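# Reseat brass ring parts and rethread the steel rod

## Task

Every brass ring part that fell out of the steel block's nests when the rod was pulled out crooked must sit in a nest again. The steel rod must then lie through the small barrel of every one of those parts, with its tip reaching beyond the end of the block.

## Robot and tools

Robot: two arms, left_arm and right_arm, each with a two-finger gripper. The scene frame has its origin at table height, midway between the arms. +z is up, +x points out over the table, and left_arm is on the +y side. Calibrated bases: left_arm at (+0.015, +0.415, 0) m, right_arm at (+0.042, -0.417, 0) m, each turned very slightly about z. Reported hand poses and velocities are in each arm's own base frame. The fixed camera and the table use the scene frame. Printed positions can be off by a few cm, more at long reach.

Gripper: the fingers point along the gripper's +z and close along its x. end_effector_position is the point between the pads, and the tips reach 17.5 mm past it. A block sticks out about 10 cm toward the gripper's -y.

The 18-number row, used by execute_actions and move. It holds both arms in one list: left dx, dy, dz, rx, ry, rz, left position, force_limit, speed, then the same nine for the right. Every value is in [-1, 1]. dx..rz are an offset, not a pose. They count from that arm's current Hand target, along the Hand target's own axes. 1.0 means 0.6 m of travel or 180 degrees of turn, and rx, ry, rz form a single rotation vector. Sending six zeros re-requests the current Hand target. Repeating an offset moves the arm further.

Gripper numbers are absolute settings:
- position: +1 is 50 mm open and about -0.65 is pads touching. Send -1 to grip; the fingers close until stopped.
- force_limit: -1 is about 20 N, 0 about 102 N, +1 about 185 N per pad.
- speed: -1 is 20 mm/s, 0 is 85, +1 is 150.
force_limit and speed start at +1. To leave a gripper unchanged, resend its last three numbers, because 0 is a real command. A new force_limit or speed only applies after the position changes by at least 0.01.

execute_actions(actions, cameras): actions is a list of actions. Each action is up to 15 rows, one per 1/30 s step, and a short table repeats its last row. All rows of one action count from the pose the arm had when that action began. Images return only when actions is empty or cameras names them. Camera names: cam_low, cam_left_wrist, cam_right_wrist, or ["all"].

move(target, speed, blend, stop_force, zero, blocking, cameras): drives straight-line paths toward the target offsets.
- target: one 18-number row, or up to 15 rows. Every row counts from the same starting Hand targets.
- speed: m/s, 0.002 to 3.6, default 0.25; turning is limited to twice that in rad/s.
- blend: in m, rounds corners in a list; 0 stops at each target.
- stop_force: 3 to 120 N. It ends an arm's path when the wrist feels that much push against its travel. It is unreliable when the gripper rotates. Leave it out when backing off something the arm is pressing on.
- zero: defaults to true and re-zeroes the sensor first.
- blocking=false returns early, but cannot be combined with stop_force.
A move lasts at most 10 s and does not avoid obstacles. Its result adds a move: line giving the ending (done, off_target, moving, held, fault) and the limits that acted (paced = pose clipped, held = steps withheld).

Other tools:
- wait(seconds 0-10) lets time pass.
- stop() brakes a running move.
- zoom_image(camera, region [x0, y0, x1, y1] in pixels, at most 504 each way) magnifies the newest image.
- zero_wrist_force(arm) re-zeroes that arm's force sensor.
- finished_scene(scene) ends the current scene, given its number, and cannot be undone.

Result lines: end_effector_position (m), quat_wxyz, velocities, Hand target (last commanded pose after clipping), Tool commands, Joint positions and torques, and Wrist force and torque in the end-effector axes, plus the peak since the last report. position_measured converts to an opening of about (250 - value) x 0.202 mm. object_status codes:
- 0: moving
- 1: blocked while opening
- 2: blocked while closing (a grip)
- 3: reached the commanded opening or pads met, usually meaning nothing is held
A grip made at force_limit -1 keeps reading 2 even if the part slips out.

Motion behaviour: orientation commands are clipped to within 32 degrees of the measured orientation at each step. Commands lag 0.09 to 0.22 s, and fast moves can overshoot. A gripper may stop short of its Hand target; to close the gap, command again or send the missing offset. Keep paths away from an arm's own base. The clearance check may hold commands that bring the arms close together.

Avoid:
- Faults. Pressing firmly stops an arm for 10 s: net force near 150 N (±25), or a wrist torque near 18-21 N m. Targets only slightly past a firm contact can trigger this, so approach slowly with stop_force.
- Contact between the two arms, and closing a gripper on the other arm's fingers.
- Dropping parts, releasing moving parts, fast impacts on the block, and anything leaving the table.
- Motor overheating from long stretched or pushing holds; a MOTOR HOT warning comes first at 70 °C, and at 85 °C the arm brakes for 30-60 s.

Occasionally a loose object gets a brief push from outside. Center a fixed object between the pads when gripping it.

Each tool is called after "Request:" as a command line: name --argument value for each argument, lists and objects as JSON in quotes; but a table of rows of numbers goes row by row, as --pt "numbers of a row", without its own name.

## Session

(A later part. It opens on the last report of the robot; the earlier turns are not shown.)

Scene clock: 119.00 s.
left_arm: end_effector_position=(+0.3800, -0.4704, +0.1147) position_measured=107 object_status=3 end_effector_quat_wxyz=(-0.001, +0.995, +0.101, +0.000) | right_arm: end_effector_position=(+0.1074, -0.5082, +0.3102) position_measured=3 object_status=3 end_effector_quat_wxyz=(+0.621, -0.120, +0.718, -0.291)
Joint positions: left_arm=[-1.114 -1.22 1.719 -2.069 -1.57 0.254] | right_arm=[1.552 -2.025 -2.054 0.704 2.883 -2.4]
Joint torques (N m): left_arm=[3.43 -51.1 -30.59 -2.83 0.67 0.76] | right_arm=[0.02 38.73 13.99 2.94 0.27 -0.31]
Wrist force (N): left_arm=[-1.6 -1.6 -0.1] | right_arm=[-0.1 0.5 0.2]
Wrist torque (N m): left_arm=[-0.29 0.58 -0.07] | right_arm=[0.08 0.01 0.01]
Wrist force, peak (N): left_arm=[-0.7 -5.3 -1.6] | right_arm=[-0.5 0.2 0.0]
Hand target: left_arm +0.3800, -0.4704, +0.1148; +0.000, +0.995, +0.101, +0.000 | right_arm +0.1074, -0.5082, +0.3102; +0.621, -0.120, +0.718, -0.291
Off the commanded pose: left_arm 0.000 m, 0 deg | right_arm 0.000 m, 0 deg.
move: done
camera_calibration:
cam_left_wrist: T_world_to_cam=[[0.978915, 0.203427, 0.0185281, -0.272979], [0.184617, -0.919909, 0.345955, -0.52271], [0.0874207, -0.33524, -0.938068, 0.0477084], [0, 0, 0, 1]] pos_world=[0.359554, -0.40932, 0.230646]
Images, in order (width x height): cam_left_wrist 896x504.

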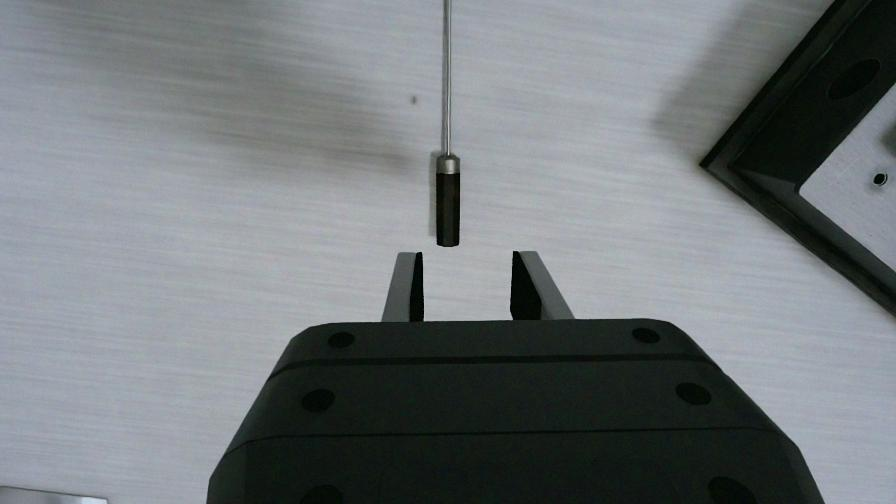

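Request:
move --pt "-0.0087 -0.0038 0.12 0 0 0 0.3 -0.5 -1 0 0 0 0 0 0 1 1 1" --pt "-0.0087 -0.0038 0.1545 0 0 0 0.3 -0.5 -1 0 0 0 0 0 0 1 1 1" --speed '[0.2,0.03]' --stop_force 8 --cameras '["cam_left_wrist"]'

Scene clock: 121.93 s.
left_arm: end_effector_position=(+0.3745, -0.4692, +0.0221) position_measured=107 object_status=3 end_effector_quat_wxyz=(+0.000, +0.995, +0.101, +0.000) | right_arm: end_effector_position=(+0.1074, -0.5082, +0.3102) position_measured=3 object_status=3 end_effector_quat_wxyz=(+0.621, -0.120, +0.718, -0.291)
Joint positions: left_arm=[-1.121 -1.101 1.827 -2.295 -1.57 0.247] | right_arm=[1.552 -2.025 -2.054 0.704 2.883 -2.4]
Joint torques (N m): left_arm=[7.08 -56.92 -31.63 -0.29 0.66 1.82] | right_arm=[0.27 37.91 15.03 3.09 0.18 -0.38]
Wrist force (N): left_arm=[-1.5 -1.7 0.0] | right_arm=[0.3 0.0 0.0]
Wrist torque (N m): left_arm=[-0.29 0.56 -0.09] | right_arm=[0.00 -0.04 0.00]
Wrist force, peak (N): left_arm=[-1.2 -1.6 -3.2] | right_arm=[0.0 -0.4 0.4]
Hand target: left_arm +0.3745, -0.4692, +0.0221; +0.000, +0.995, +0.101, +0.000 | right_arm +0.1074, -0.5082, +0.3102; +0.621, -0.120, +0.718, -0.291
Off the commanded pose: left_arm 0.000 m, 0 deg | right_arm 0.000 m, 0 deg.
move: done
camera_calibration:
cam_left_wrist: T_world_to_cam=[[0.978925, 0.203368, 0.0186353, -0.266185], [0.184513, -0.919879, 0.34609, -0.488398], [0.0875257, -0.335357, -0.938016, -0.0384266], [0, 0, 0, 1]] pos_world=[0.354054, -0.40802, 0.137945]
Images, in order (width x height): cam_left_wrist 896x504.

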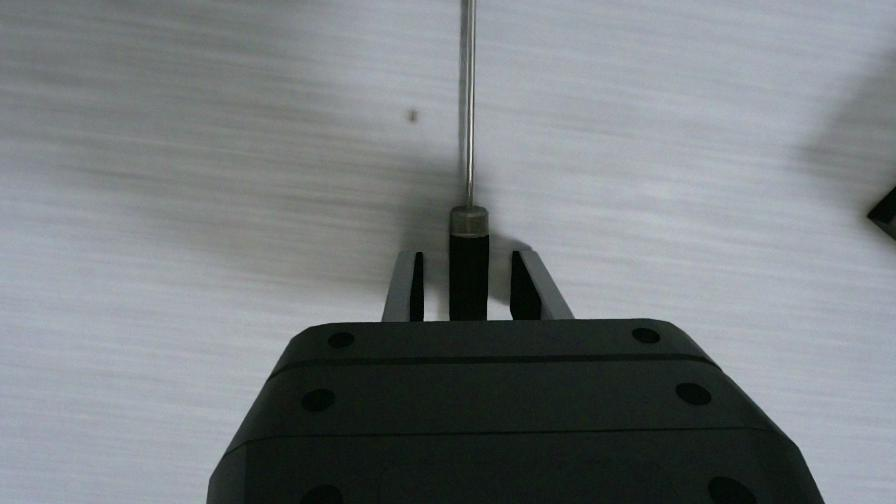

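Request:
move --pt "0 0 0 0 0 0 -1 -0.5 -1 0 0 0 0 0 0 1 1 1"

Request:
move --pt "0 0 -0.2 0 0 0 -1 -0.5 -1 0 0 0 0 0 0 1 1 1" --speed 0.15 --cameras '["all"]'

Request:
zoom_image --camera "cam_left_wrist" --region '[400, 0, 540, 320]'

Scene clock: 123.40 s.
left_arm: end_effector_position=(+0.3745, -0.4692, +0.0221) position_measured=194 object_status=2 end_effector_quat_wxyz=(+0.000, +0.995, +0.101, +0.000) | right_arm: end_effector_position=(+0.1074, -0.5082, +0.3102) position_measured=3 object_status=3 end_effector_quat_wxyz=(+0.621, -0.120, +0.718, -0.291)
Joint positions: left_arm=[-1.121 -1.101 1.827 -2.295 -1.57 0.247] | right_arm=[1.552 -2.025 -2.054 0.704 2.883 -2.4]
Joint torques (N m): left_arm=[6.68 -56.37 -31.59 -0.37 0.61 1.78] | right_arm=[0.37 37.73 15.53 3 0.37 -0.17]
Wrist force (N): left_arm=[-1.4 -1.8 0.0] | right_arm=[0.1 -0.2 -0.2]
Wrist torque (N m): left_arm=[-0.31 0.54 -0.09] | right_arm=[-0.02 -0.02 0.00]
Wrist force, peak (N): left_arm=[-1.7 -1.9 0.0] | right_arm=[0.1 0.3 -0.3]
Hand target: left_arm +0.3745, -0.4692, +0.0221; +0.000, +0.995, +0.101, +0.000 | right_arm +0.1074, -0.5082, +0.3102; +0.621, -0.120, +0.718, -0.291
Off the commanded pose: left_arm 0.000 m, 0 deg | right_arm 0.000 m, 0 deg.
move: done

Scene clock: 124.67 s.
left_arm: end_effector_position=(+0.3745, -0.4693, +0.1421) position_measured=194 object_status=2 end_effector_quat_wxyz=(+0.000, +0.995, +0.101, +0.000) | right_arm: end_effector_position=(+0.1074, -0.5082, +0.3102) position_measured=3 object_status=3 end_effector_quat_wxyz=(+0.621, -0.120, +0.718, -0.291)
Joint positions: left_arm=[-1.121 -1.259 1.695 -2.006 -1.57 0.247] | right_arm=[1.552 -2.025 -2.054 0.704 2.883 -2.4]
Joint torques (N m): left_arm=[-5.83 -32.52 -9.79 -4.19 -0.39 -1.88] | right_arm=[-0.27 37.92 14.45 2.93 0.29 -0.41]
Wrist force (N): left_arm=[-1.3 -1.8 0.2] | right_arm=[0.0 -0.1 -0.5]
Wrist torque (N m): left_arm=[-0.32 0.54 -0.08] | right_arm=[-0.02 0.01 0.00]
Wrist force, peak (N): left_arm=[-1.4 -1.7 -2.4] | right_arm=[0.0 -0.1 -0.5]
Hand target: left_arm +0.3745, -0.4693, +0.1421; +0.000, +0.995, +0.101, +0.000 | right_arm +0.1074, -0.5082, +0.3102; +0.621, -0.120, +0.718, -0.291
Off the commanded pose: left_arm 0.000 m, 0 deg | right_arm 0.000 m, 0 deg.
move: done
camera_calibration:
cam_left_wrist: T_world_to_cam=[[0.978915, 0.20341, 0.0186821, -0.268394], [0.184516, -0.919794, 0.346312, -0.53008], [0.0876271, -0.335563, -0.937933, 0.0740535], [0, 0, 0, 1]] pos_world=[0.354054, -0.408121, 0.258045]

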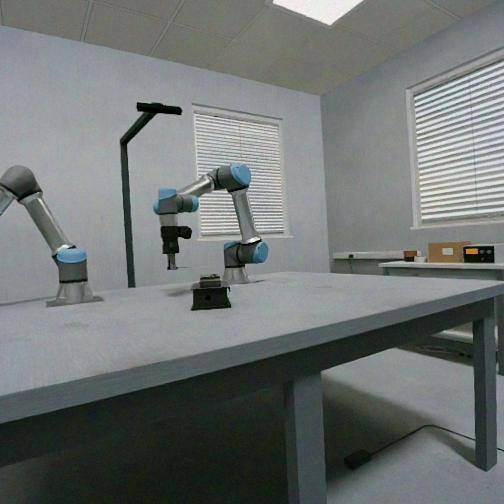

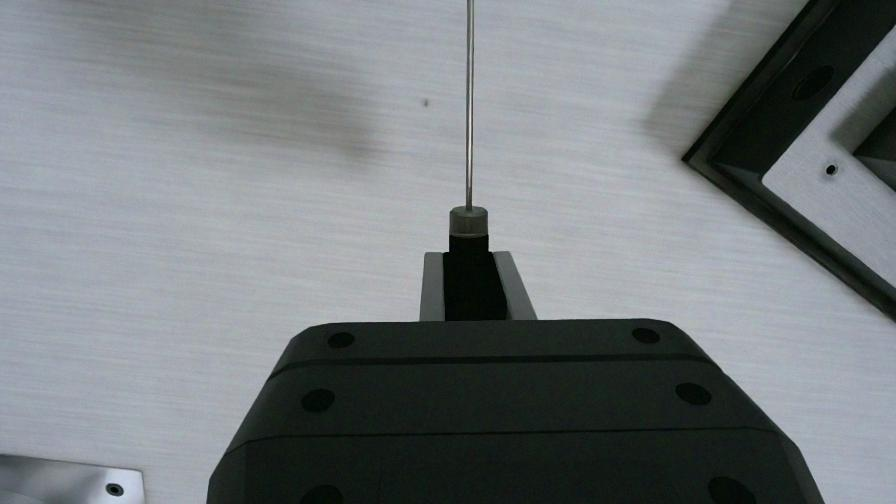

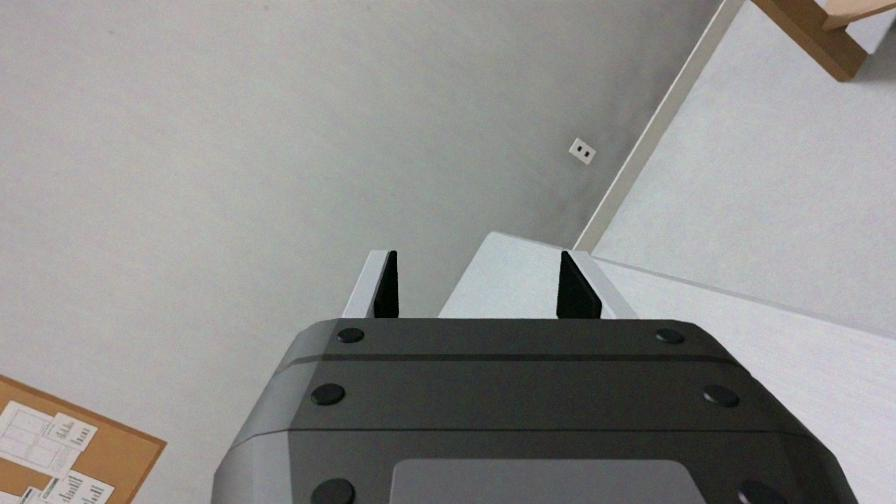

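Scaled by 1.575 from the camera's 896x504 image, which has a finer 1280x720 frame.

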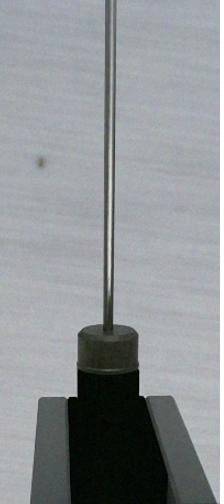

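Request:
move --pt "0 0 -0.12 0 0 0 -1 -0.5 -1 0 0 0 0 0 0 1 1 1" --pt "0.0182 -0.3017 -0.12 0 0 0.687 -1 -0.5 -1 0 0 0 0 0 0 1 1 1" --speed '[0.15,0.3]' --cameras '["cam_low","cam_left_wrist"]'

Scene clock: 130.77 s.
left_arm: end_effector_position=(+0.3487, -0.2897, +0.2142) position_measured=194 object_status=2 end_effector_quat_wxyz=(+0.000, -0.559, +0.829, +0.000) | right_arm: end_effector_position=(+0.1074, -0.5082, +0.3102) position_measured=3 object_status=3 end_effector_quat_wxyz=(+0.621, -0.120, +0.718, -0.291)
Joint positions: left_arm=[-0.992 -1.67 1.959 -1.859 -1.57 2.534] | right_arm=[1.552 -2.025 -2.054 0.704 2.883 -2.4]
Joint torques (N m): left_arm=[-6.22 -11.82 -35.97 -3.66 -0.1 1.83] | right_arm=[-0.92 39.09 13.99 2.86 0.48 -0.28]
Wrist force (N): left_arm=[-1.5 -2.0 0.2] | right_arm=[0.0 0.0 -0.1]
Wrist torque (N m): left_arm=[-0.34 0.57 -0.12] | right_arm=[0.00 0.00 0.00]
Wrist force, peak (N): left_arm=[-1.4 -1.9 2.7] | right_arm=[0.2 0.4 0.3]
Hand target: left_arm +0.3487, -0.2898, +0.2142; +0.000, -0.559, +0.829, +0.000 | right_arm +0.1074, -0.5082, +0.3102; +0.621, -0.120, +0.718, -0.291
Off the commanded pose: left_arm 0.000 m, 0 deg | right_arm 0.000 m, 0 deg.
move: done
camera_calibration:
cam_left_wrist: T_world_to_cam=[[-0.372902, -0.927707, 0.0174614, -0.137155], [-0.867758, 0.355345, 0.347458, 0.35104], [-0.328544, 0.114415, -0.937533, 0.479574], [0, 0, 0, 1]] pos_world=[0.411034, -0.30685, 0.33004]
Images, in order (width x height): cam_low 504x504, cam_left_wrist 896x504.

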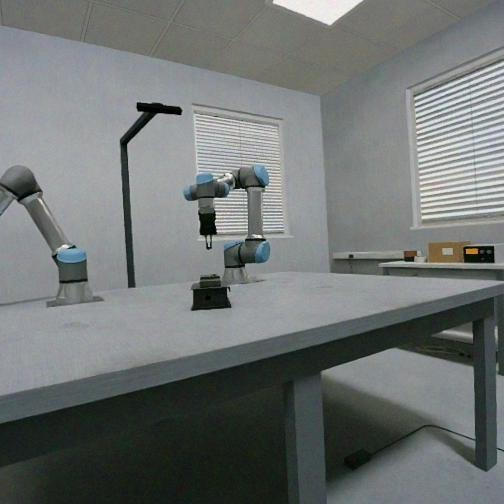

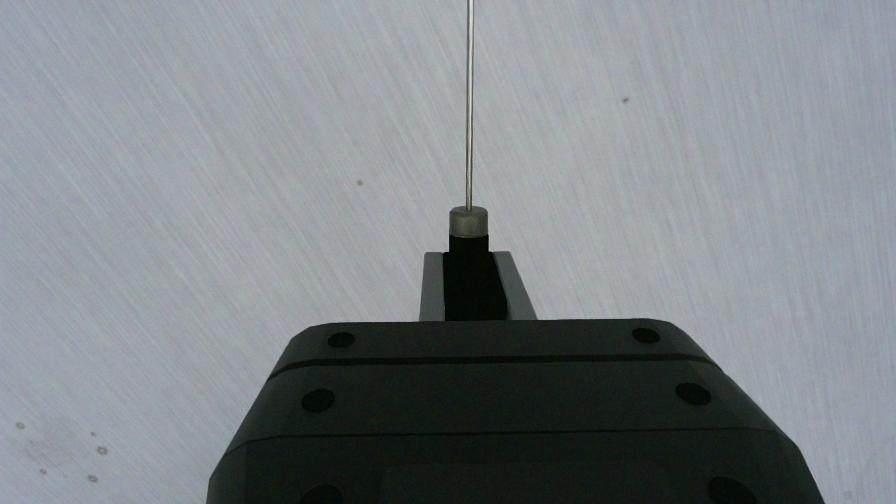

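Request:
move --pt "0 0 0 0 0 0 -1 -0.5 -1 -0.372 0.184 0.308 -0.574 -0.134 -0.582 1 1 1" --speed 0.4 --cameras '["all"]'

Scene clock: 136.67 s.
left_arm: end_effector_position=(+0.3487, -0.2898, +0.2142) position_measured=194 object_status=2 end_effector_quat_wxyz=(+0.000, -0.559, +0.829, +0.000) | right_arm: end_effector_position=(+0.3504, -0.3499, +0.4201) position_measured=3 object_status=3 end_effector_quat_wxyz=(+0.000, +0.978, -0.207, +0.000)
Joint positions: left_arm=[-0.992 -1.67 1.959 -1.86 -1.57 2.534] | right_arm=[2.629 -1.561 -1.344 -1.807 1.571 -4.808]
Joint torques (N m): left_arm=[-5.42 -11.42 -35.95 -4.18 0.5 1.04] | right_arm=[-0.8 21.55 18.87 5.83 -0.19 1.36]
Wrist force (N): left_arm=[-1.8 -1.8 0.1] | right_arm=[-1.1 -1.3 1.4]
Wrist torque (N m): left_arm=[-0.30 0.62 -0.12] | right_arm=[-0.42 0.45 -0.11]
Wrist force, peak (N): left_arm=[-1.7 -2.1 0.1] | right_arm=[-0.5 -4.6 0.8]
Hand target: left_arm +0.3487, -0.2898, +0.2142; +0.000, -0.559, +0.829, +0.000 | right_arm +0.3503, -0.3499, +0.4201; +0.000, +0.978, -0.207, +0.000
Off the commanded pose: left_arm 0.000 m, 0 deg | right_arm 0.000 m, 0 deg.
move: done
camera_calibration:
cam_left_wrist: T_world_to_cam=[[-0.37327, -0.927556, 0.0175698, -0.137087], [-0.867644, 0.355739, 0.347338, 0.351189], [-0.328426, 0.114406, -0.937576, 0.479549], [0, 0, 0, 1]] pos_world=[0.411033, -0.306951, 0.330041]
cam_right_wrist: T_world_to_cam=[[0.910447, -0.413453, -0.0119381, -0.449343], [-0.384197, -0.85601, 0.345891, -0.296069], [-0.153229, -0.310328, -0.938199, 0.469614], [0, 0, 0, 1]] pos_world=[0.367313, -0.293485, 0.537635]

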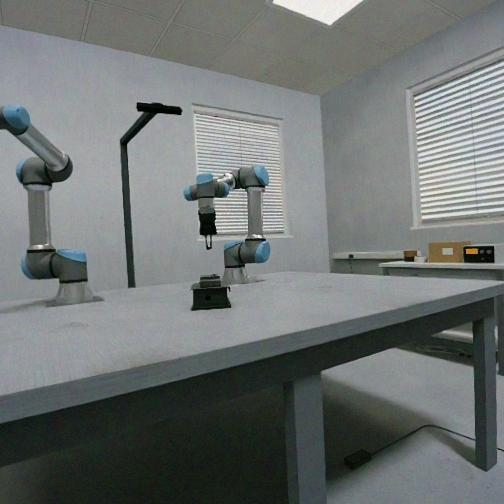

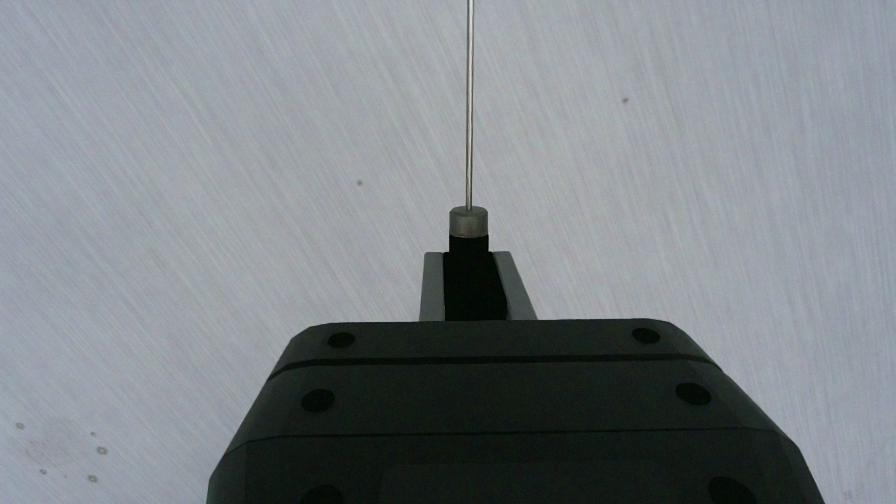

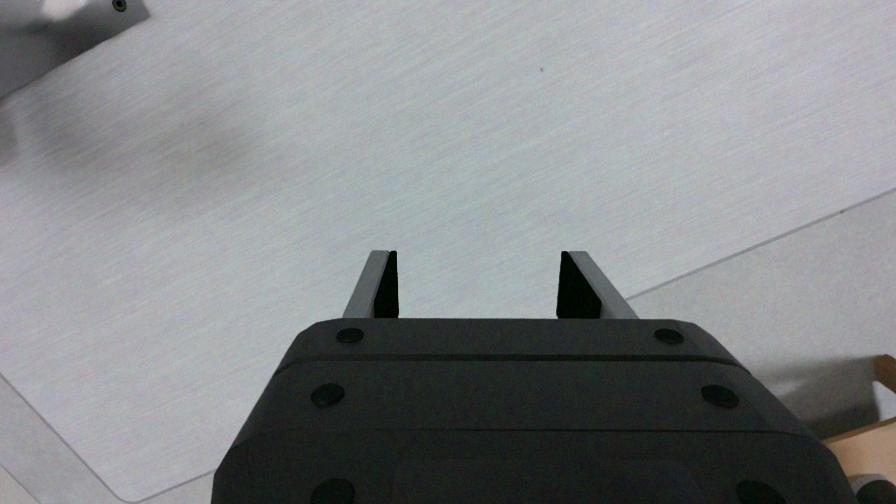

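Request:
move --pt "0 0 0 0 0 0 -1 -0.5 -1 -0.208 -1.0 0.1 0 0 0 1 1 1" --speed 0.4 --cameras '["cam_low","cam_right_wrist"]'

Scene clock: 138.97 s.
left_arm: end_effector_position=(+0.3487, -0.2898, +0.2142) position_measured=194 object_status=2 end_effector_quat_wxyz=(+0.000, -0.559, +0.829, +0.000) | right_arm: end_effector_position=(+0.4791, +0.2491, +0.3603) position_measured=3 object_status=3 end_effector_quat_wxyz=(+0.000, +0.978, -0.207, +0.000)
Joint positions: left_arm=[-0.992 -1.67 1.959 -1.86 -1.57 2.534] | right_arm=[3.871 -1.648 -1.409 -1.655 1.571 -3.567]
Joint torques (N m): left_arm=[-6.05 -11.48 -36.29 -3.95 0.65 0.57] | right_arm=[1.46 27.72 27.01 3 -1.44 0.09]
Wrist force (N): left_arm=[-1.6 -1.7 0.1] | right_arm=[-1.4 -1.3 1.1]
Wrist torque (N m): left_arm=[-0.29 0.59 -0.13] | right_arm=[-0.42 0.50 -0.19]
Wrist force, peak (N): left_arm=[-1.8 -2.0 0.3] | right_arm=[-3.0 -5.4 2.1]
Hand target: left_arm +0.3487, -0.2898, +0.2142; +0.000, -0.559, +0.829, +0.000 | right_arm +0.4791, +0.2492, +0.3603; +0.000, +0.978, -0.207, +0.000
Off the commanded pose: left_arm 0.000 m, 0 deg | right_arm 0.000 m, 0 deg.
move: done
camera_calibration:
cam_right_wrist: T_world_to_cam=[[0.91052, -0.413291, -0.0119698, -0.319695], [-0.383984, -0.85598, 0.346201, 0.286707], [-0.153328, -0.310626, -0.938084, 0.619156], [0, 0, 0, 1]] pos_world=[0.496113, 0.305614, 0.477735]
Images, in order (width x height): cam_low 504x504, cam_right_wrist 896x504.

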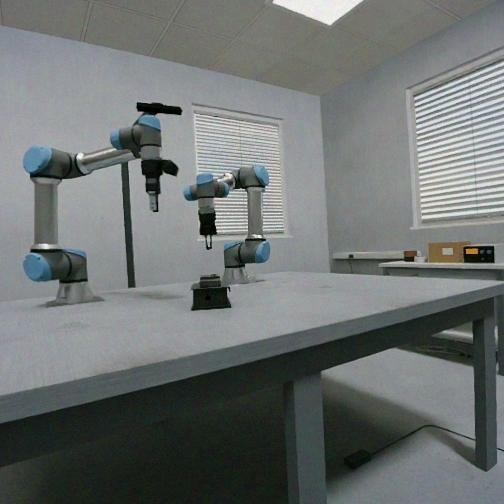

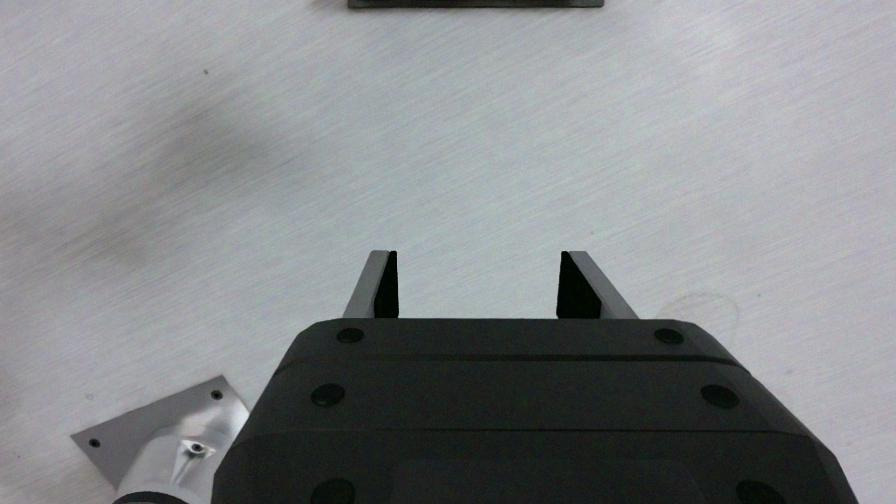

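Request:
move --pt "0 0 0 0 0 0 -1 -0.5 -1 0 -0.226 0.133 0 0 0 1 1 1" --speed 0.2 --cameras '["cam_low","cam_right_wrist"]'

Scene clock: 140.53 s.
left_arm: end_effector_position=(+0.3487, -0.2898, +0.2142) position_measured=194 object_status=2 end_effector_quat_wxyz=(+0.000, -0.559, +0.829, +0.000) | right_arm: end_effector_position=(+0.5340, +0.3733, +0.2806) position_measured=3 object_status=3 end_effector_quat_wxyz=(+0.000, +0.978, -0.207, +0.000)
Joint positions: left_arm=[-0.992 -1.67 1.959 -1.86 -1.57 2.534] | right_arm=[3.958 -1.922 -1.275 -1.515 1.571 -3.48]
Joint torques (N m): left_arm=[-6 -11.35 -35.79 -3.78 0.46 0.17] | right_arm=[-10.89 45.82 21.95 1.27 0.05 -1.93]
Wrist force (N): left_arm=[-1.5 -2.0 0.2] | right_arm=[-1.2 -1.5 1.2]
Wrist torque (N m): left_arm=[-0.34 0.59 -0.13] | right_arm=[-0.44 0.46 -0.19]
Wrist force, peak (N): left_arm=[-1.7 -2.0 0.2] | right_arm=[-1.3 -3.9 2.9]
Hand target: left_arm +0.3487, -0.2898, +0.2142; +0.000, -0.559, +0.829, +0.000 | right_arm +0.5340, +0.3732, +0.2806; +0.000, +0.978, -0.207, +0.000
Off the commanded pose: left_arm 0.000 m, 0 deg | right_arm 0.000 m, 0 deg.
move: done
camera_calibration:
cam_right_wrist: T_world_to_cam=[[0.910523, -0.413285, -0.0119619, -0.319313], [-0.384013, -0.856046, 0.346004, 0.441816], [-0.153238, -0.310451, -0.938157, 0.591292], [0, 0, 0, 1]] pos_world=[0.551013, 0.429815, 0.398035]
Images, in order (width x height): cam_low 504x504, cam_right_wrist 896x504.

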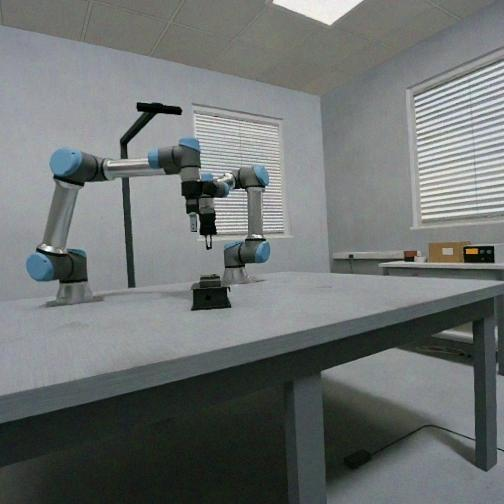

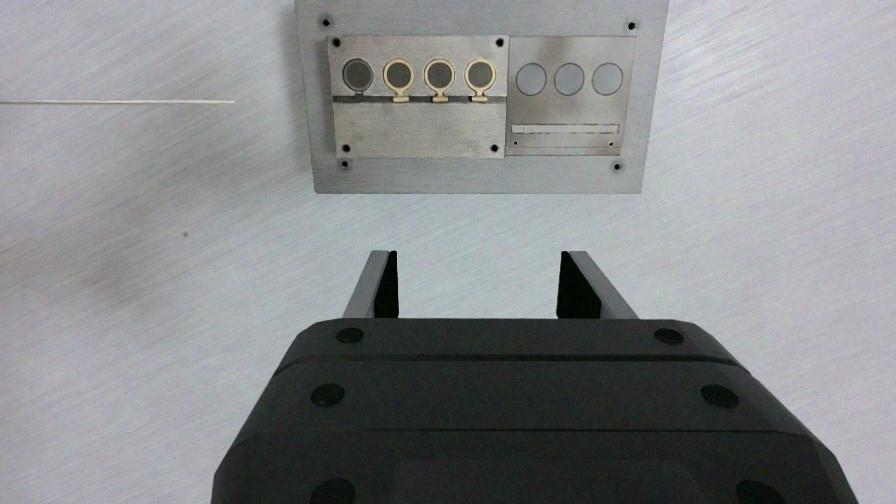

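Request:
move --pt "0 0 0.1487 0 0 0 -1 -0.5 -1 0 0 0.133 0 0 0 1 1 1" --speed 0.08 --cameras '["cam_low","cam_right_wrist"]'

Request:
zoom_image --camera "cam_right_wrist" --region '[120, 20, 560, 200]'

Scene clock: 142.80 s.
left_arm: end_effector_position=(+0.3487, -0.2897, +0.1249) position_measured=194 object_status=2 end_effector_quat_wxyz=(+0.000, -0.559, +0.829, +0.001) | right_arm: end_effector_position=(+0.5341, +0.3733, +0.2006) position_measured=3 object_status=3 end_effector_quat_wxyz=(+0.000, +0.978, -0.207, +0.000)
Joint positions: left_arm=[-0.992 -1.574 2.12 -2.115 -1.57 2.534] | right_arm=[3.958 -1.952 -1.44 -1.32 1.571 -3.48]
Joint torques (N m): left_arm=[6.22 -36.76 -34.17 -0.85 0.07 1.9] | right_arm=[-7.68 57.3 32.64 1.04 -2.53 -1.35]
Wrist force (N): left_arm=[-1.4 -1.7 0.3] | right_arm=[-1.2 -1.2 1.2]
Wrist torque (N m): left_arm=[-0.31 0.54 -0.12] | right_arm=[-0.40 0.46 -0.19]
Wrist force, peak (N): left_arm=[-1.4 -1.6 1.7] | right_arm=[-1.4 -1.7 2.5]
Hand target: left_arm +0.3487, -0.2897, +0.1250; +0.000, -0.559, +0.829, +0.000 | right_arm +0.5341, +0.3733, +0.2008; +0.000, +0.978, -0.207, +0.000
Off the commanded pose: left_arm 0.000 m, 0 deg | right_arm 0.000 m, 0 deg.
move: done
camera_calibration:
cam_right_wrist: T_world_to_cam=[[0.910455, -0.413433, -0.0120095, -0.320245], [-0.384094, -0.855903, 0.346269, 0.469432], [-0.153438, -0.310649, -0.938059, 0.516419], [0, 0, 0, 1]] pos_world=[0.551113, 0.429814, 0.318035]
Images, in order (width x height): cam_low 504x504, cam_right_wrist 896x504.

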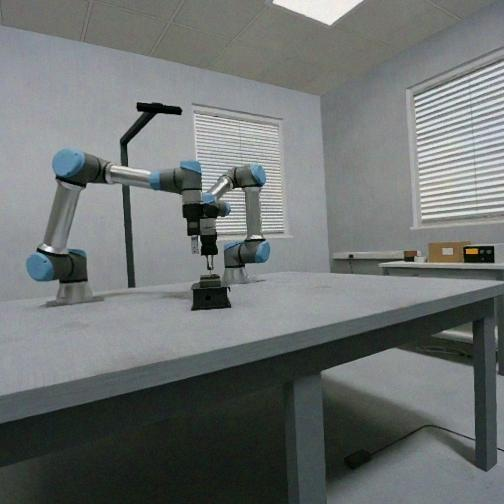

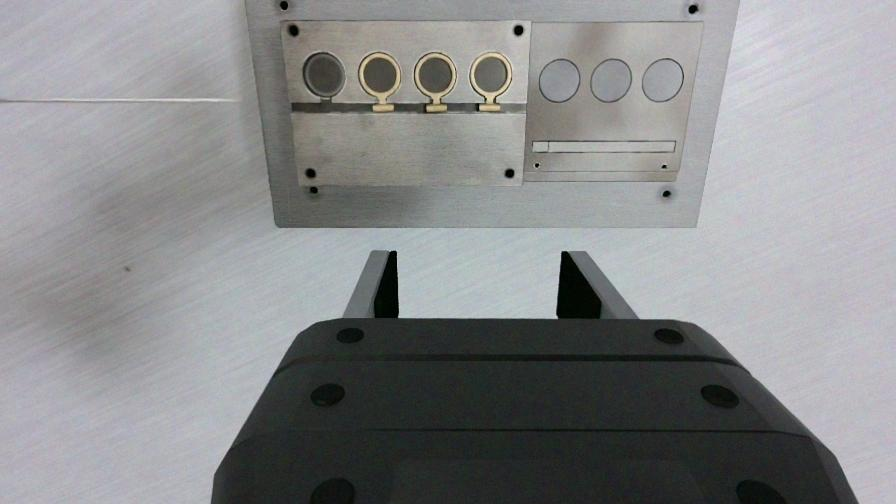

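Scaled by 1.145 from the camera's 896x504 image, which has a finer 1280x720 frame.

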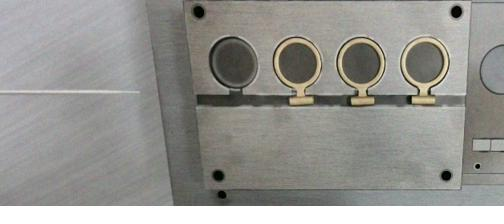

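Request:
zoom_image --camera "cam_right_wrist" --region '[140, 60, 340, 150]'

Request:
zoom_image --camera "cam_right_wrist" --region '[340, 60, 540, 150]'

Request:
zoom_image --camera "cam_right_wrist" --region '[0, 60, 200, 150]'

Scaled by 2.520 from the camera's 896x504 image, which has a finer 1280x720 frame.

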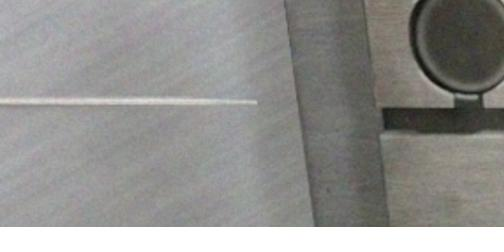

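Scaled by 2.520 from the camera's 896x504 image, which has a finer 1280x720 frame.

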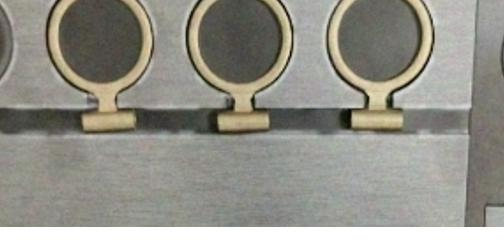

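Scaled by 2.520 from the camera's 896x504 image, which has a finer 1280x720 frame.

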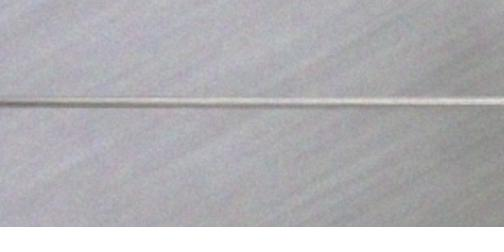

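Request:
move --pt "0.0063 -0.062 0.005 0 0 0 -1 -0.5 -1 0 0 0 0 0 0 1 1 1" --speed 0.05 --cameras '["cam_right_wrist"]'

Request:
zoom_image --camera "cam_right_wrist" --region '[240, 60, 440, 150]'

Request:
move --pt "0 0 0 0 0 0 -1 -0.5 -1 0 -0.145 0 0 0 0 1 1 1" --speed 0.1 --cameras '["cam_low","cam_right_wrist"]'

Request:
zoom_image --camera "cam_right_wrist" --region '[240, 220, 440, 320]'

Scene clock: 147.97 s.
left_arm: end_effector_position=(+0.3820, -0.3073, +0.1221) position_measured=194 object_status=2 end_effector_quat_wxyz=(+0.000, -0.559, +0.829, +0.000) end_effector_velocity=(-0.002, +0.001, +0.000) end_effector_angular_velocity=(+0.001, +0.001, +0.002) | right_arm: end_effector_position=(+0.5341, +0.3733, +0.2008) position_measured=3 object_status=3 end_effector_quat_wxyz=(+0.000, +0.978, -0.207, +0.000)
Joint positions: left_arm=[-0.953 -1.482 2.031 -2.119 -1.57 2.573] | right_arm=[3.958 -1.952 -1.44 -1.32 1.571 -3.48]
Joint velocities: left_arm=[-0.001 -0.004 0.005 0 0 -0.004] | right_arm=[within noise]
Joint torques (N m): left_arm=[-5.54 -41.68 -9.28 -2.35 -0.3 -1.89] | right_arm=[3.24 56.15 32.93 4.47 -1.84 1.17]
Wrist force (N): left_arm=[-1.6 -1.8 0.0] | right_arm=[-1.3 -1.4 1.4]
Wrist torque (N m): left_arm=[-0.32 0.59 -0.14] | right_arm=[-0.44 0.48 -0.18]
Wrist force, peak (N): left_arm=[-1.3 -2.7 0.2] | right_arm=[-1.4 -1.5 1.7]
Hand target: left_arm +0.3818, -0.3072, +0.1220; +0.000, -0.559, +0.829, +0.000 | right_arm +0.5341, +0.3733, +0.2008; +0.000, +0.978, -0.207, +0.000
Off the commanded pose: left_arm 0.000 m, 0 deg | right_arm 0.000 m, 0 deg.
move: done
camera_calibration:
cam_right_wrist: T_world_to_cam=[[0.910479, -0.413381, -0.0119771, -0.320239], [-0.384079, -0.85597, 0.34612, 0.469308], [-0.153331, -0.310535, -0.938114, 0.51647], [0, 0, 0, 1]] pos_world=[0.551013, 0.429714, 0.318235]
Images, in order (width x height): cam_right_wrist 896x504.

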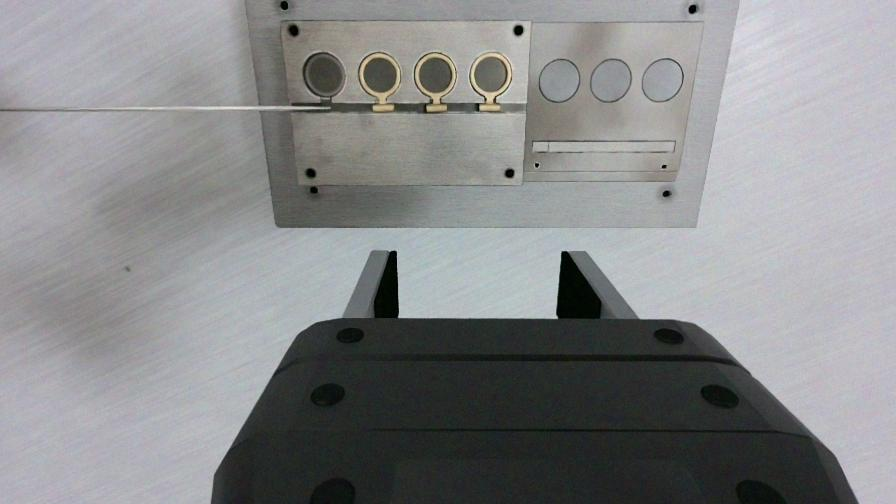

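Scaled by 2.520 from the camera's 896x504 image, which has a finer 1280x720 frame.

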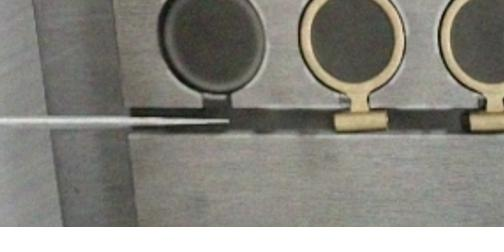

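Scene clock: 149.30 s.
left_arm: end_effector_position=(+0.3818, -0.3072, +0.1220) position_measured=194 object_status=2 end_effector_quat_wxyz=(+0.000, -0.559, +0.829, +0.000) | right_arm: end_effector_position=(+0.5692, +0.4528, +0.2007) position_measured=3 object_status=3 end_effector_quat_wxyz=(+0.000, +0.978, -0.207, +0.000)
Joint positions: left_arm=[-0.953 -1.483 2.032 -2.119 -1.57 2.573] | right_arm=[3.998 -2.137 -1.162 -1.413 1.571 -3.439]
Joint torques (N m): left_arm=[-6.62 -41.81 -8.65 -1.24 -0.98 -1.86] | right_arm=[-10.45 62.66 28.01 5.95 -0.44 -1.67]
Wrist force (N): left_arm=[-1.4 -1.9 0.2] | right_arm=[-1.2 -1.3 1.6]
Wrist torque (N m): left_arm=[-0.32 0.56 -0.14] | right_arm=[-0.43 0.47 -0.19]
Wrist force, peak (N): left_arm=[-1.9 -1.7 0.1] | right_arm=[-1.4 -3.2 1.4]
Hand target: left_arm +0.3818, -0.3072, +0.1220; +0.000, -0.559, +0.829, +0.000 | right_arm +0.5693, +0.4528, +0.2008; +0.000, +0.978, -0.207, +0.000
Off the commanded pose: left_arm 0.000 m, 0 deg | right_arm 0.000 m, 0 deg.
move: done
camera_calibration:
cam_right_wrist: T_world_to_cam=[[0.91051, -0.413315, -0.0119167, -0.319414], [-0.384004, -0.855925, 0.346313, 0.550954], [-0.153336, -0.310746, -0.938043, 0.546611], [0, 0, 0, 1]] pos_world=[0.586213, 0.509414, 0.318136]
Images, in order (width x height): cam_low 504x504, cam_right_wrist 896x504.

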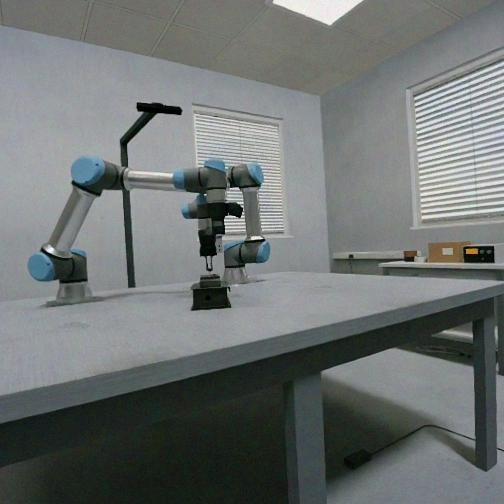

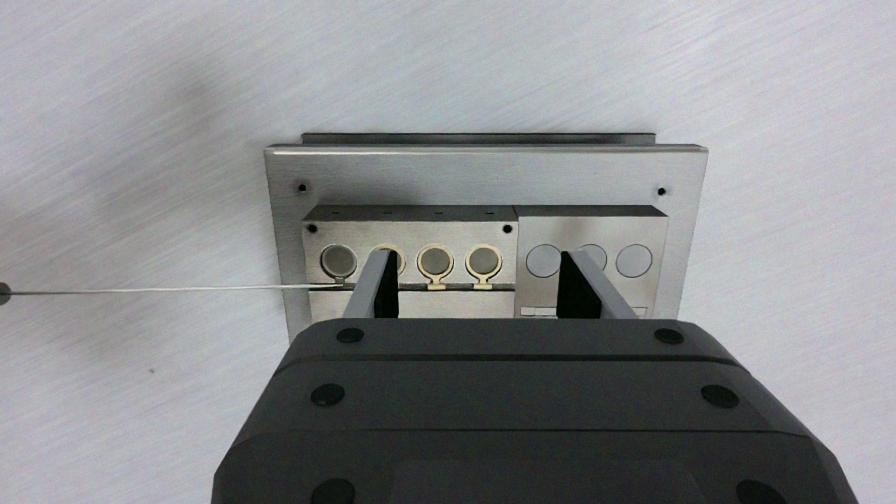

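Scaled by 2.520 from the camera's 896x504 image, which has a finer 1280x720 frame.

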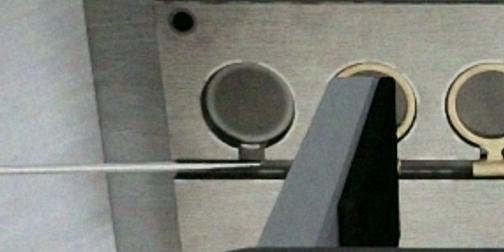

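Request:
move --pt "0 0 -0.0167 0 0 0 -1 -0.5 -1 -0.05 0 0 0 0 0 1 1 1" --speed 0.05 --cameras '["cam_right_wrist"]'

Request:
zoom_image --camera "cam_right_wrist" --region '[240, 220, 440, 320]'

Request:
zoom_image --camera "cam_right_wrist" --region '[0, 220, 250, 345]'

Scene clock: 150.60 s.
left_arm: end_effector_position=(+0.3818, -0.3072, +0.1250) position_measured=194 object_status=2 end_effector_quat_wxyz=(+0.000, -0.559, +0.829, +0.000) | right_arm: end_effector_position=(+0.5670, +0.4538, +0.2010) position_measured=3 object_status=3 end_effector_quat_wxyz=(+0.000, +0.978, -0.207, +0.000)
Joint positions: left_arm=[-0.953 -1.487 2.027 -2.111 -1.57 2.573] | right_arm=[4.001 -2.134 -1.167 -1.411 1.571 -3.436]
Joint torques (N m): left_arm=[-6.15 -21.38 -22.85 -5.16 -0.94 -1.87] | right_arm=[-4.16 54.14 34.39 1.77 2.05 -0.45]
Wrist force (N): left_arm=[-1.4 -1.7 0.4] | right_arm=[-1.3 -1.2 1.3]
Wrist torque (N m): left_arm=[-0.30 0.55 -0.13] | right_arm=[-0.41 0.49 -0.19]
Wrist force, peak (N): left_arm=[-1.8 -1.8 0.0] | right_arm=[-2.6 -1.7 0.9]
Hand target: left_arm +0.3818, -0.3072, +0.1248; +0.000, -0.559, +0.829, +0.000 (not the last commanded pose) | right_arm +0.5670, +0.4538, +0.2009; +0.000, +0.978, -0.207, +0.000 (not the last commanded pose)
Off the commanded pose: left_arm 0.007 m, 0 deg | right_arm 0.027 m, 0 deg.
move: held (right_arm; a check stopped the path), off_target (left_arm; braked when a check withheld steps of right_arm); limits=held
pose unreachable (right arm): on one or more control steps of this call, first in action 0 (counted from 0), this arm could not follow its commanded pose, so it was not sent that pose on those steps. It may still have moved: this result reports where it is.
cause: moving toward the commanded pose would bring a part of the arm too close to another arm (a part of this arm just beyond joint 3 (elbow) and a part of the left arm just beyond its joint 5 (wrist 2), along the way the arms are being sent, or toward where that arm still pushes).
camera_calibration:
cam_right_wrist: T_world_to_cam=[[0.910471, -0.413402, -0.0119053, -0.31688], [-0.384177, -0.856065, 0.345774, 0.551083], [-0.153135, -0.310244, -0.938242, 0.546509], [0, 0, 0, 1]] pos_world=[0.583913, 0.510315, 0.318435]
Images, in order (width x height): cam_right_wrist 896x504.

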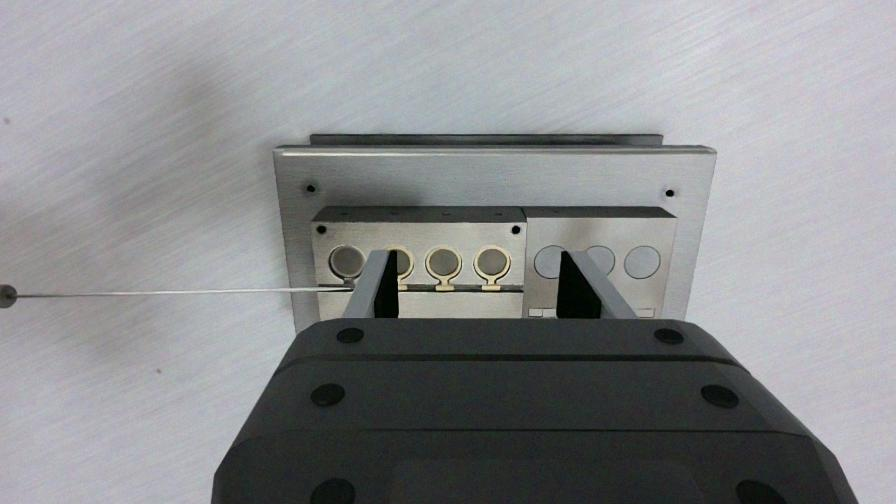

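Scaled by 2.520 from the camera's 896x504 image, which has a finer 1280x720 frame.

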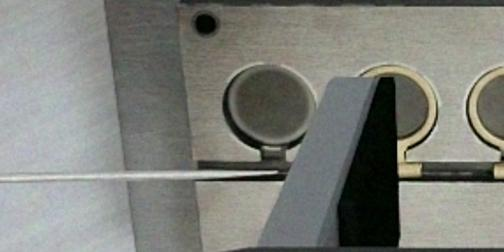

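Scaled by 2.016 from the camera's 896x504 image, which has a finer 1280x720 frame.

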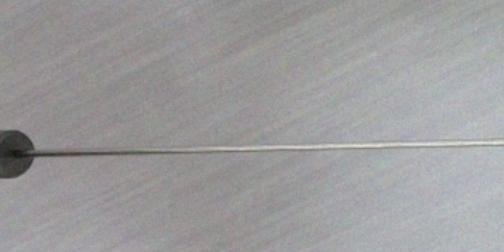

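Request:
move --pt "0 0 0 0.015 0 0 -1 -0.5 -1 0 0 0 0 0 0 1 1 1" --pt "0 0 0.0133 0.015 0 0 -1 -0.5 -1 0 0 0 0 0 0 1 1 1" --speed 0.05 --cameras '["cam_right_wrist"]'

Request:
zoom_image --camera "cam_right_wrist" --region '[240, 220, 440, 320]'

Request:
zoom_image --camera "cam_right_wrist" --region '[0, 220, 250, 345]'

Scene clock: 152.73 s.
left_arm: end_effector_position=(+0.3817, -0.3071, +0.1167) position_measured=194 object_status=2 end_effector_quat_wxyz=(+0.013, -0.559, +0.829, -0.019) | right_arm: end_effector_position=(+0.5670, +0.4538, +0.2009) position_measured=3 object_status=3 end_effector_quat_wxyz=(+0.000, +0.978, -0.207, +0.000)
Joint positions: left_arm=[-0.968 -1.496 2.075 -2.188 -1.544 2.559] | right_arm=[4.001 -2.134 -1.167 -1.412 1.571 -3.436]
Joint torques (N m): left_arm=[7.33 -40.17 -33.31 -0.48 -0.93 1.84] | right_arm=[-11 41.18 33.6 0.87 1.51 -1.78]
Wrist force (N): left_arm=[-1.5 -1.8 -0.4] | right_arm=[-1.2 -1.2 1.2]
Wrist torque (N m): left_arm=[-0.23 0.59 -0.05] | right_arm=[-0.41 0.47 -0.19]
Wrist force, peak (N): left_arm=[-1.7 -2.0 0.3] | right_arm=[-1.4 -1.5 1.6]
Hand target: left_arm +0.3818, -0.3072, +0.1169; +0.013, -0.559, +0.829, -0.019 | right_arm +0.5670, +0.4538, +0.2009; +0.000, +0.978, -0.207, +0.000
Off the commanded pose: left_arm 0.000 m, 0 deg | right_arm 0.000 m, 0 deg.
move: done
camera_calibration:
cam_right_wrist: T_world_to_cam=[[0.910447, -0.413453, -0.0119381, -0.316921], [-0.384197, -0.85601, 0.345891, 0.551101], [-0.153229, -0.310328, -0.938199, 0.546514], [0, 0, 0, 1]] pos_world=[0.584013, 0.510315, 0.318335]
Images, in order (width x height): cam_right_wrist 896x504.

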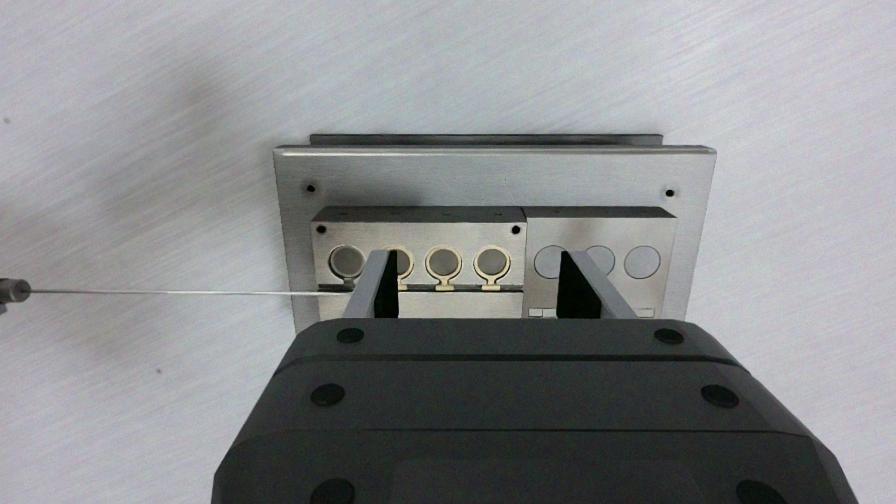

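Scaled by 2.520 from the camera's 896x504 image, which has a finer 1280x720 frame.

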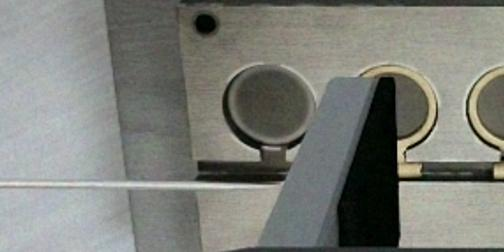

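Scaled by 2.016 from the camera's 896x504 image, which has a finer 1280x720 frame.

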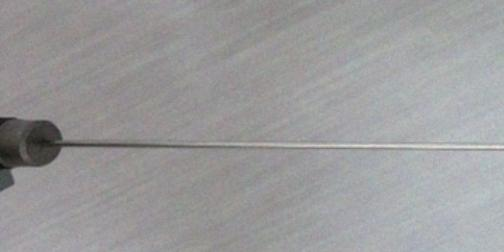

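Request:
move --pt "0 0 0 0 0 0 -1 -0.5 -1 0 0.145 0 0 0 0 1 1 1" --speed 0.1 --cameras '["cam_right_wrist"]'

Request:
zoom_image --camera "cam_right_wrist" --region '[240, 60, 440, 150]'

Request:
zoom_image --camera "cam_right_wrist" --region '[0, 60, 250, 180]'

Scene clock: 154.57 s.
left_arm: end_effector_position=(+0.3818, -0.3072, +0.1169) position_measured=194 object_status=2 end_effector_quat_wxyz=(+0.013, -0.559, +0.829, -0.019) | right_arm: end_effector_position=(+0.5319, +0.3742, +0.2010) position_measured=3 object_status=3 end_effector_quat_wxyz=(+0.000, +0.978, -0.207, +0.000)
Joint positions: left_arm=[-0.968 -1.496 2.075 -2.188 -1.544 2.559] | right_arm=[3.961 -1.948 -1.444 -1.319 1.571 -3.476]
Joint torques (N m): left_arm=[6.35 -40.18 -33.38 -0.48 -0.97 1.86] | right_arm=[9.83 35.7 26.46 0.92 0.43 1.56]
Wrist force (N): left_arm=[-1.5 -1.8 -0.2] | right_arm=[-1.4 -1.5 1.5]
Wrist torque (N m): left_arm=[-0.28 0.55 -0.09] | right_arm=[-0.46 0.50 -0.11]
Wrist force, peak (N): left_arm=[-1.8 -1.7 -0.2] | right_arm=[-1.2 -3.3 2.3]
Hand target: left_arm +0.3818, -0.3072, +0.1169; +0.013, -0.559, +0.829, -0.019 | right_arm +0.5318, +0.3742, +0.2009; +0.000, +0.978, -0.207, +0.000
Off the commanded pose: left_arm 0.000 m, 0 deg | right_arm 0.000 m, 0 deg.
move: done
camera_calibration:
cam_right_wrist: T_world_to_cam=[[0.91042, -0.413515, -0.0118599, -0.317808], [-0.384298, -0.856011, 0.345774, 0.469412], [-0.153135, -0.310242, -0.938243, 0.516406], [0, 0, 0, 1]] pos_world=[0.548813, 0.430615, 0.318435]
Images, in order (width x height): cam_right_wrist 896x504.

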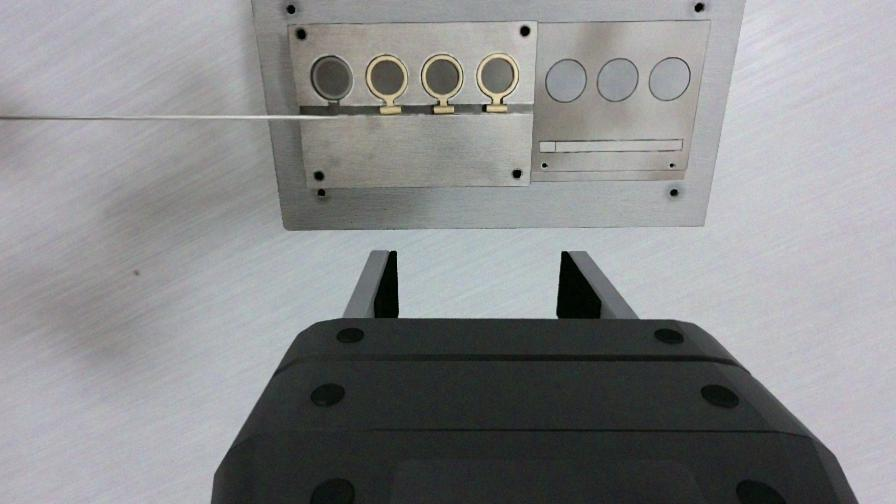

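Scaled by 2.520 from the camera's 896x504 image, which has a finer 1280x720 frame.

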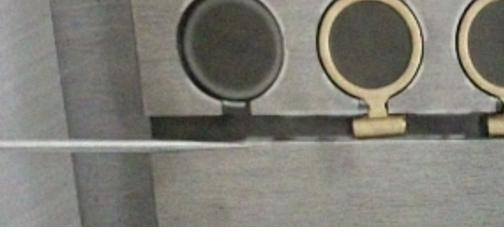

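Scaled by 2.016 from the camera's 896x504 image, which has a finer 1280x720 frame.

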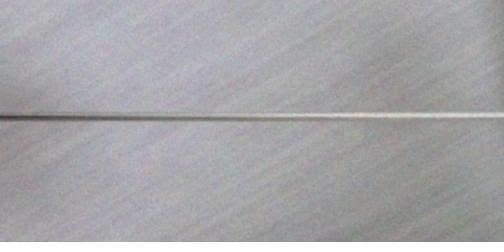

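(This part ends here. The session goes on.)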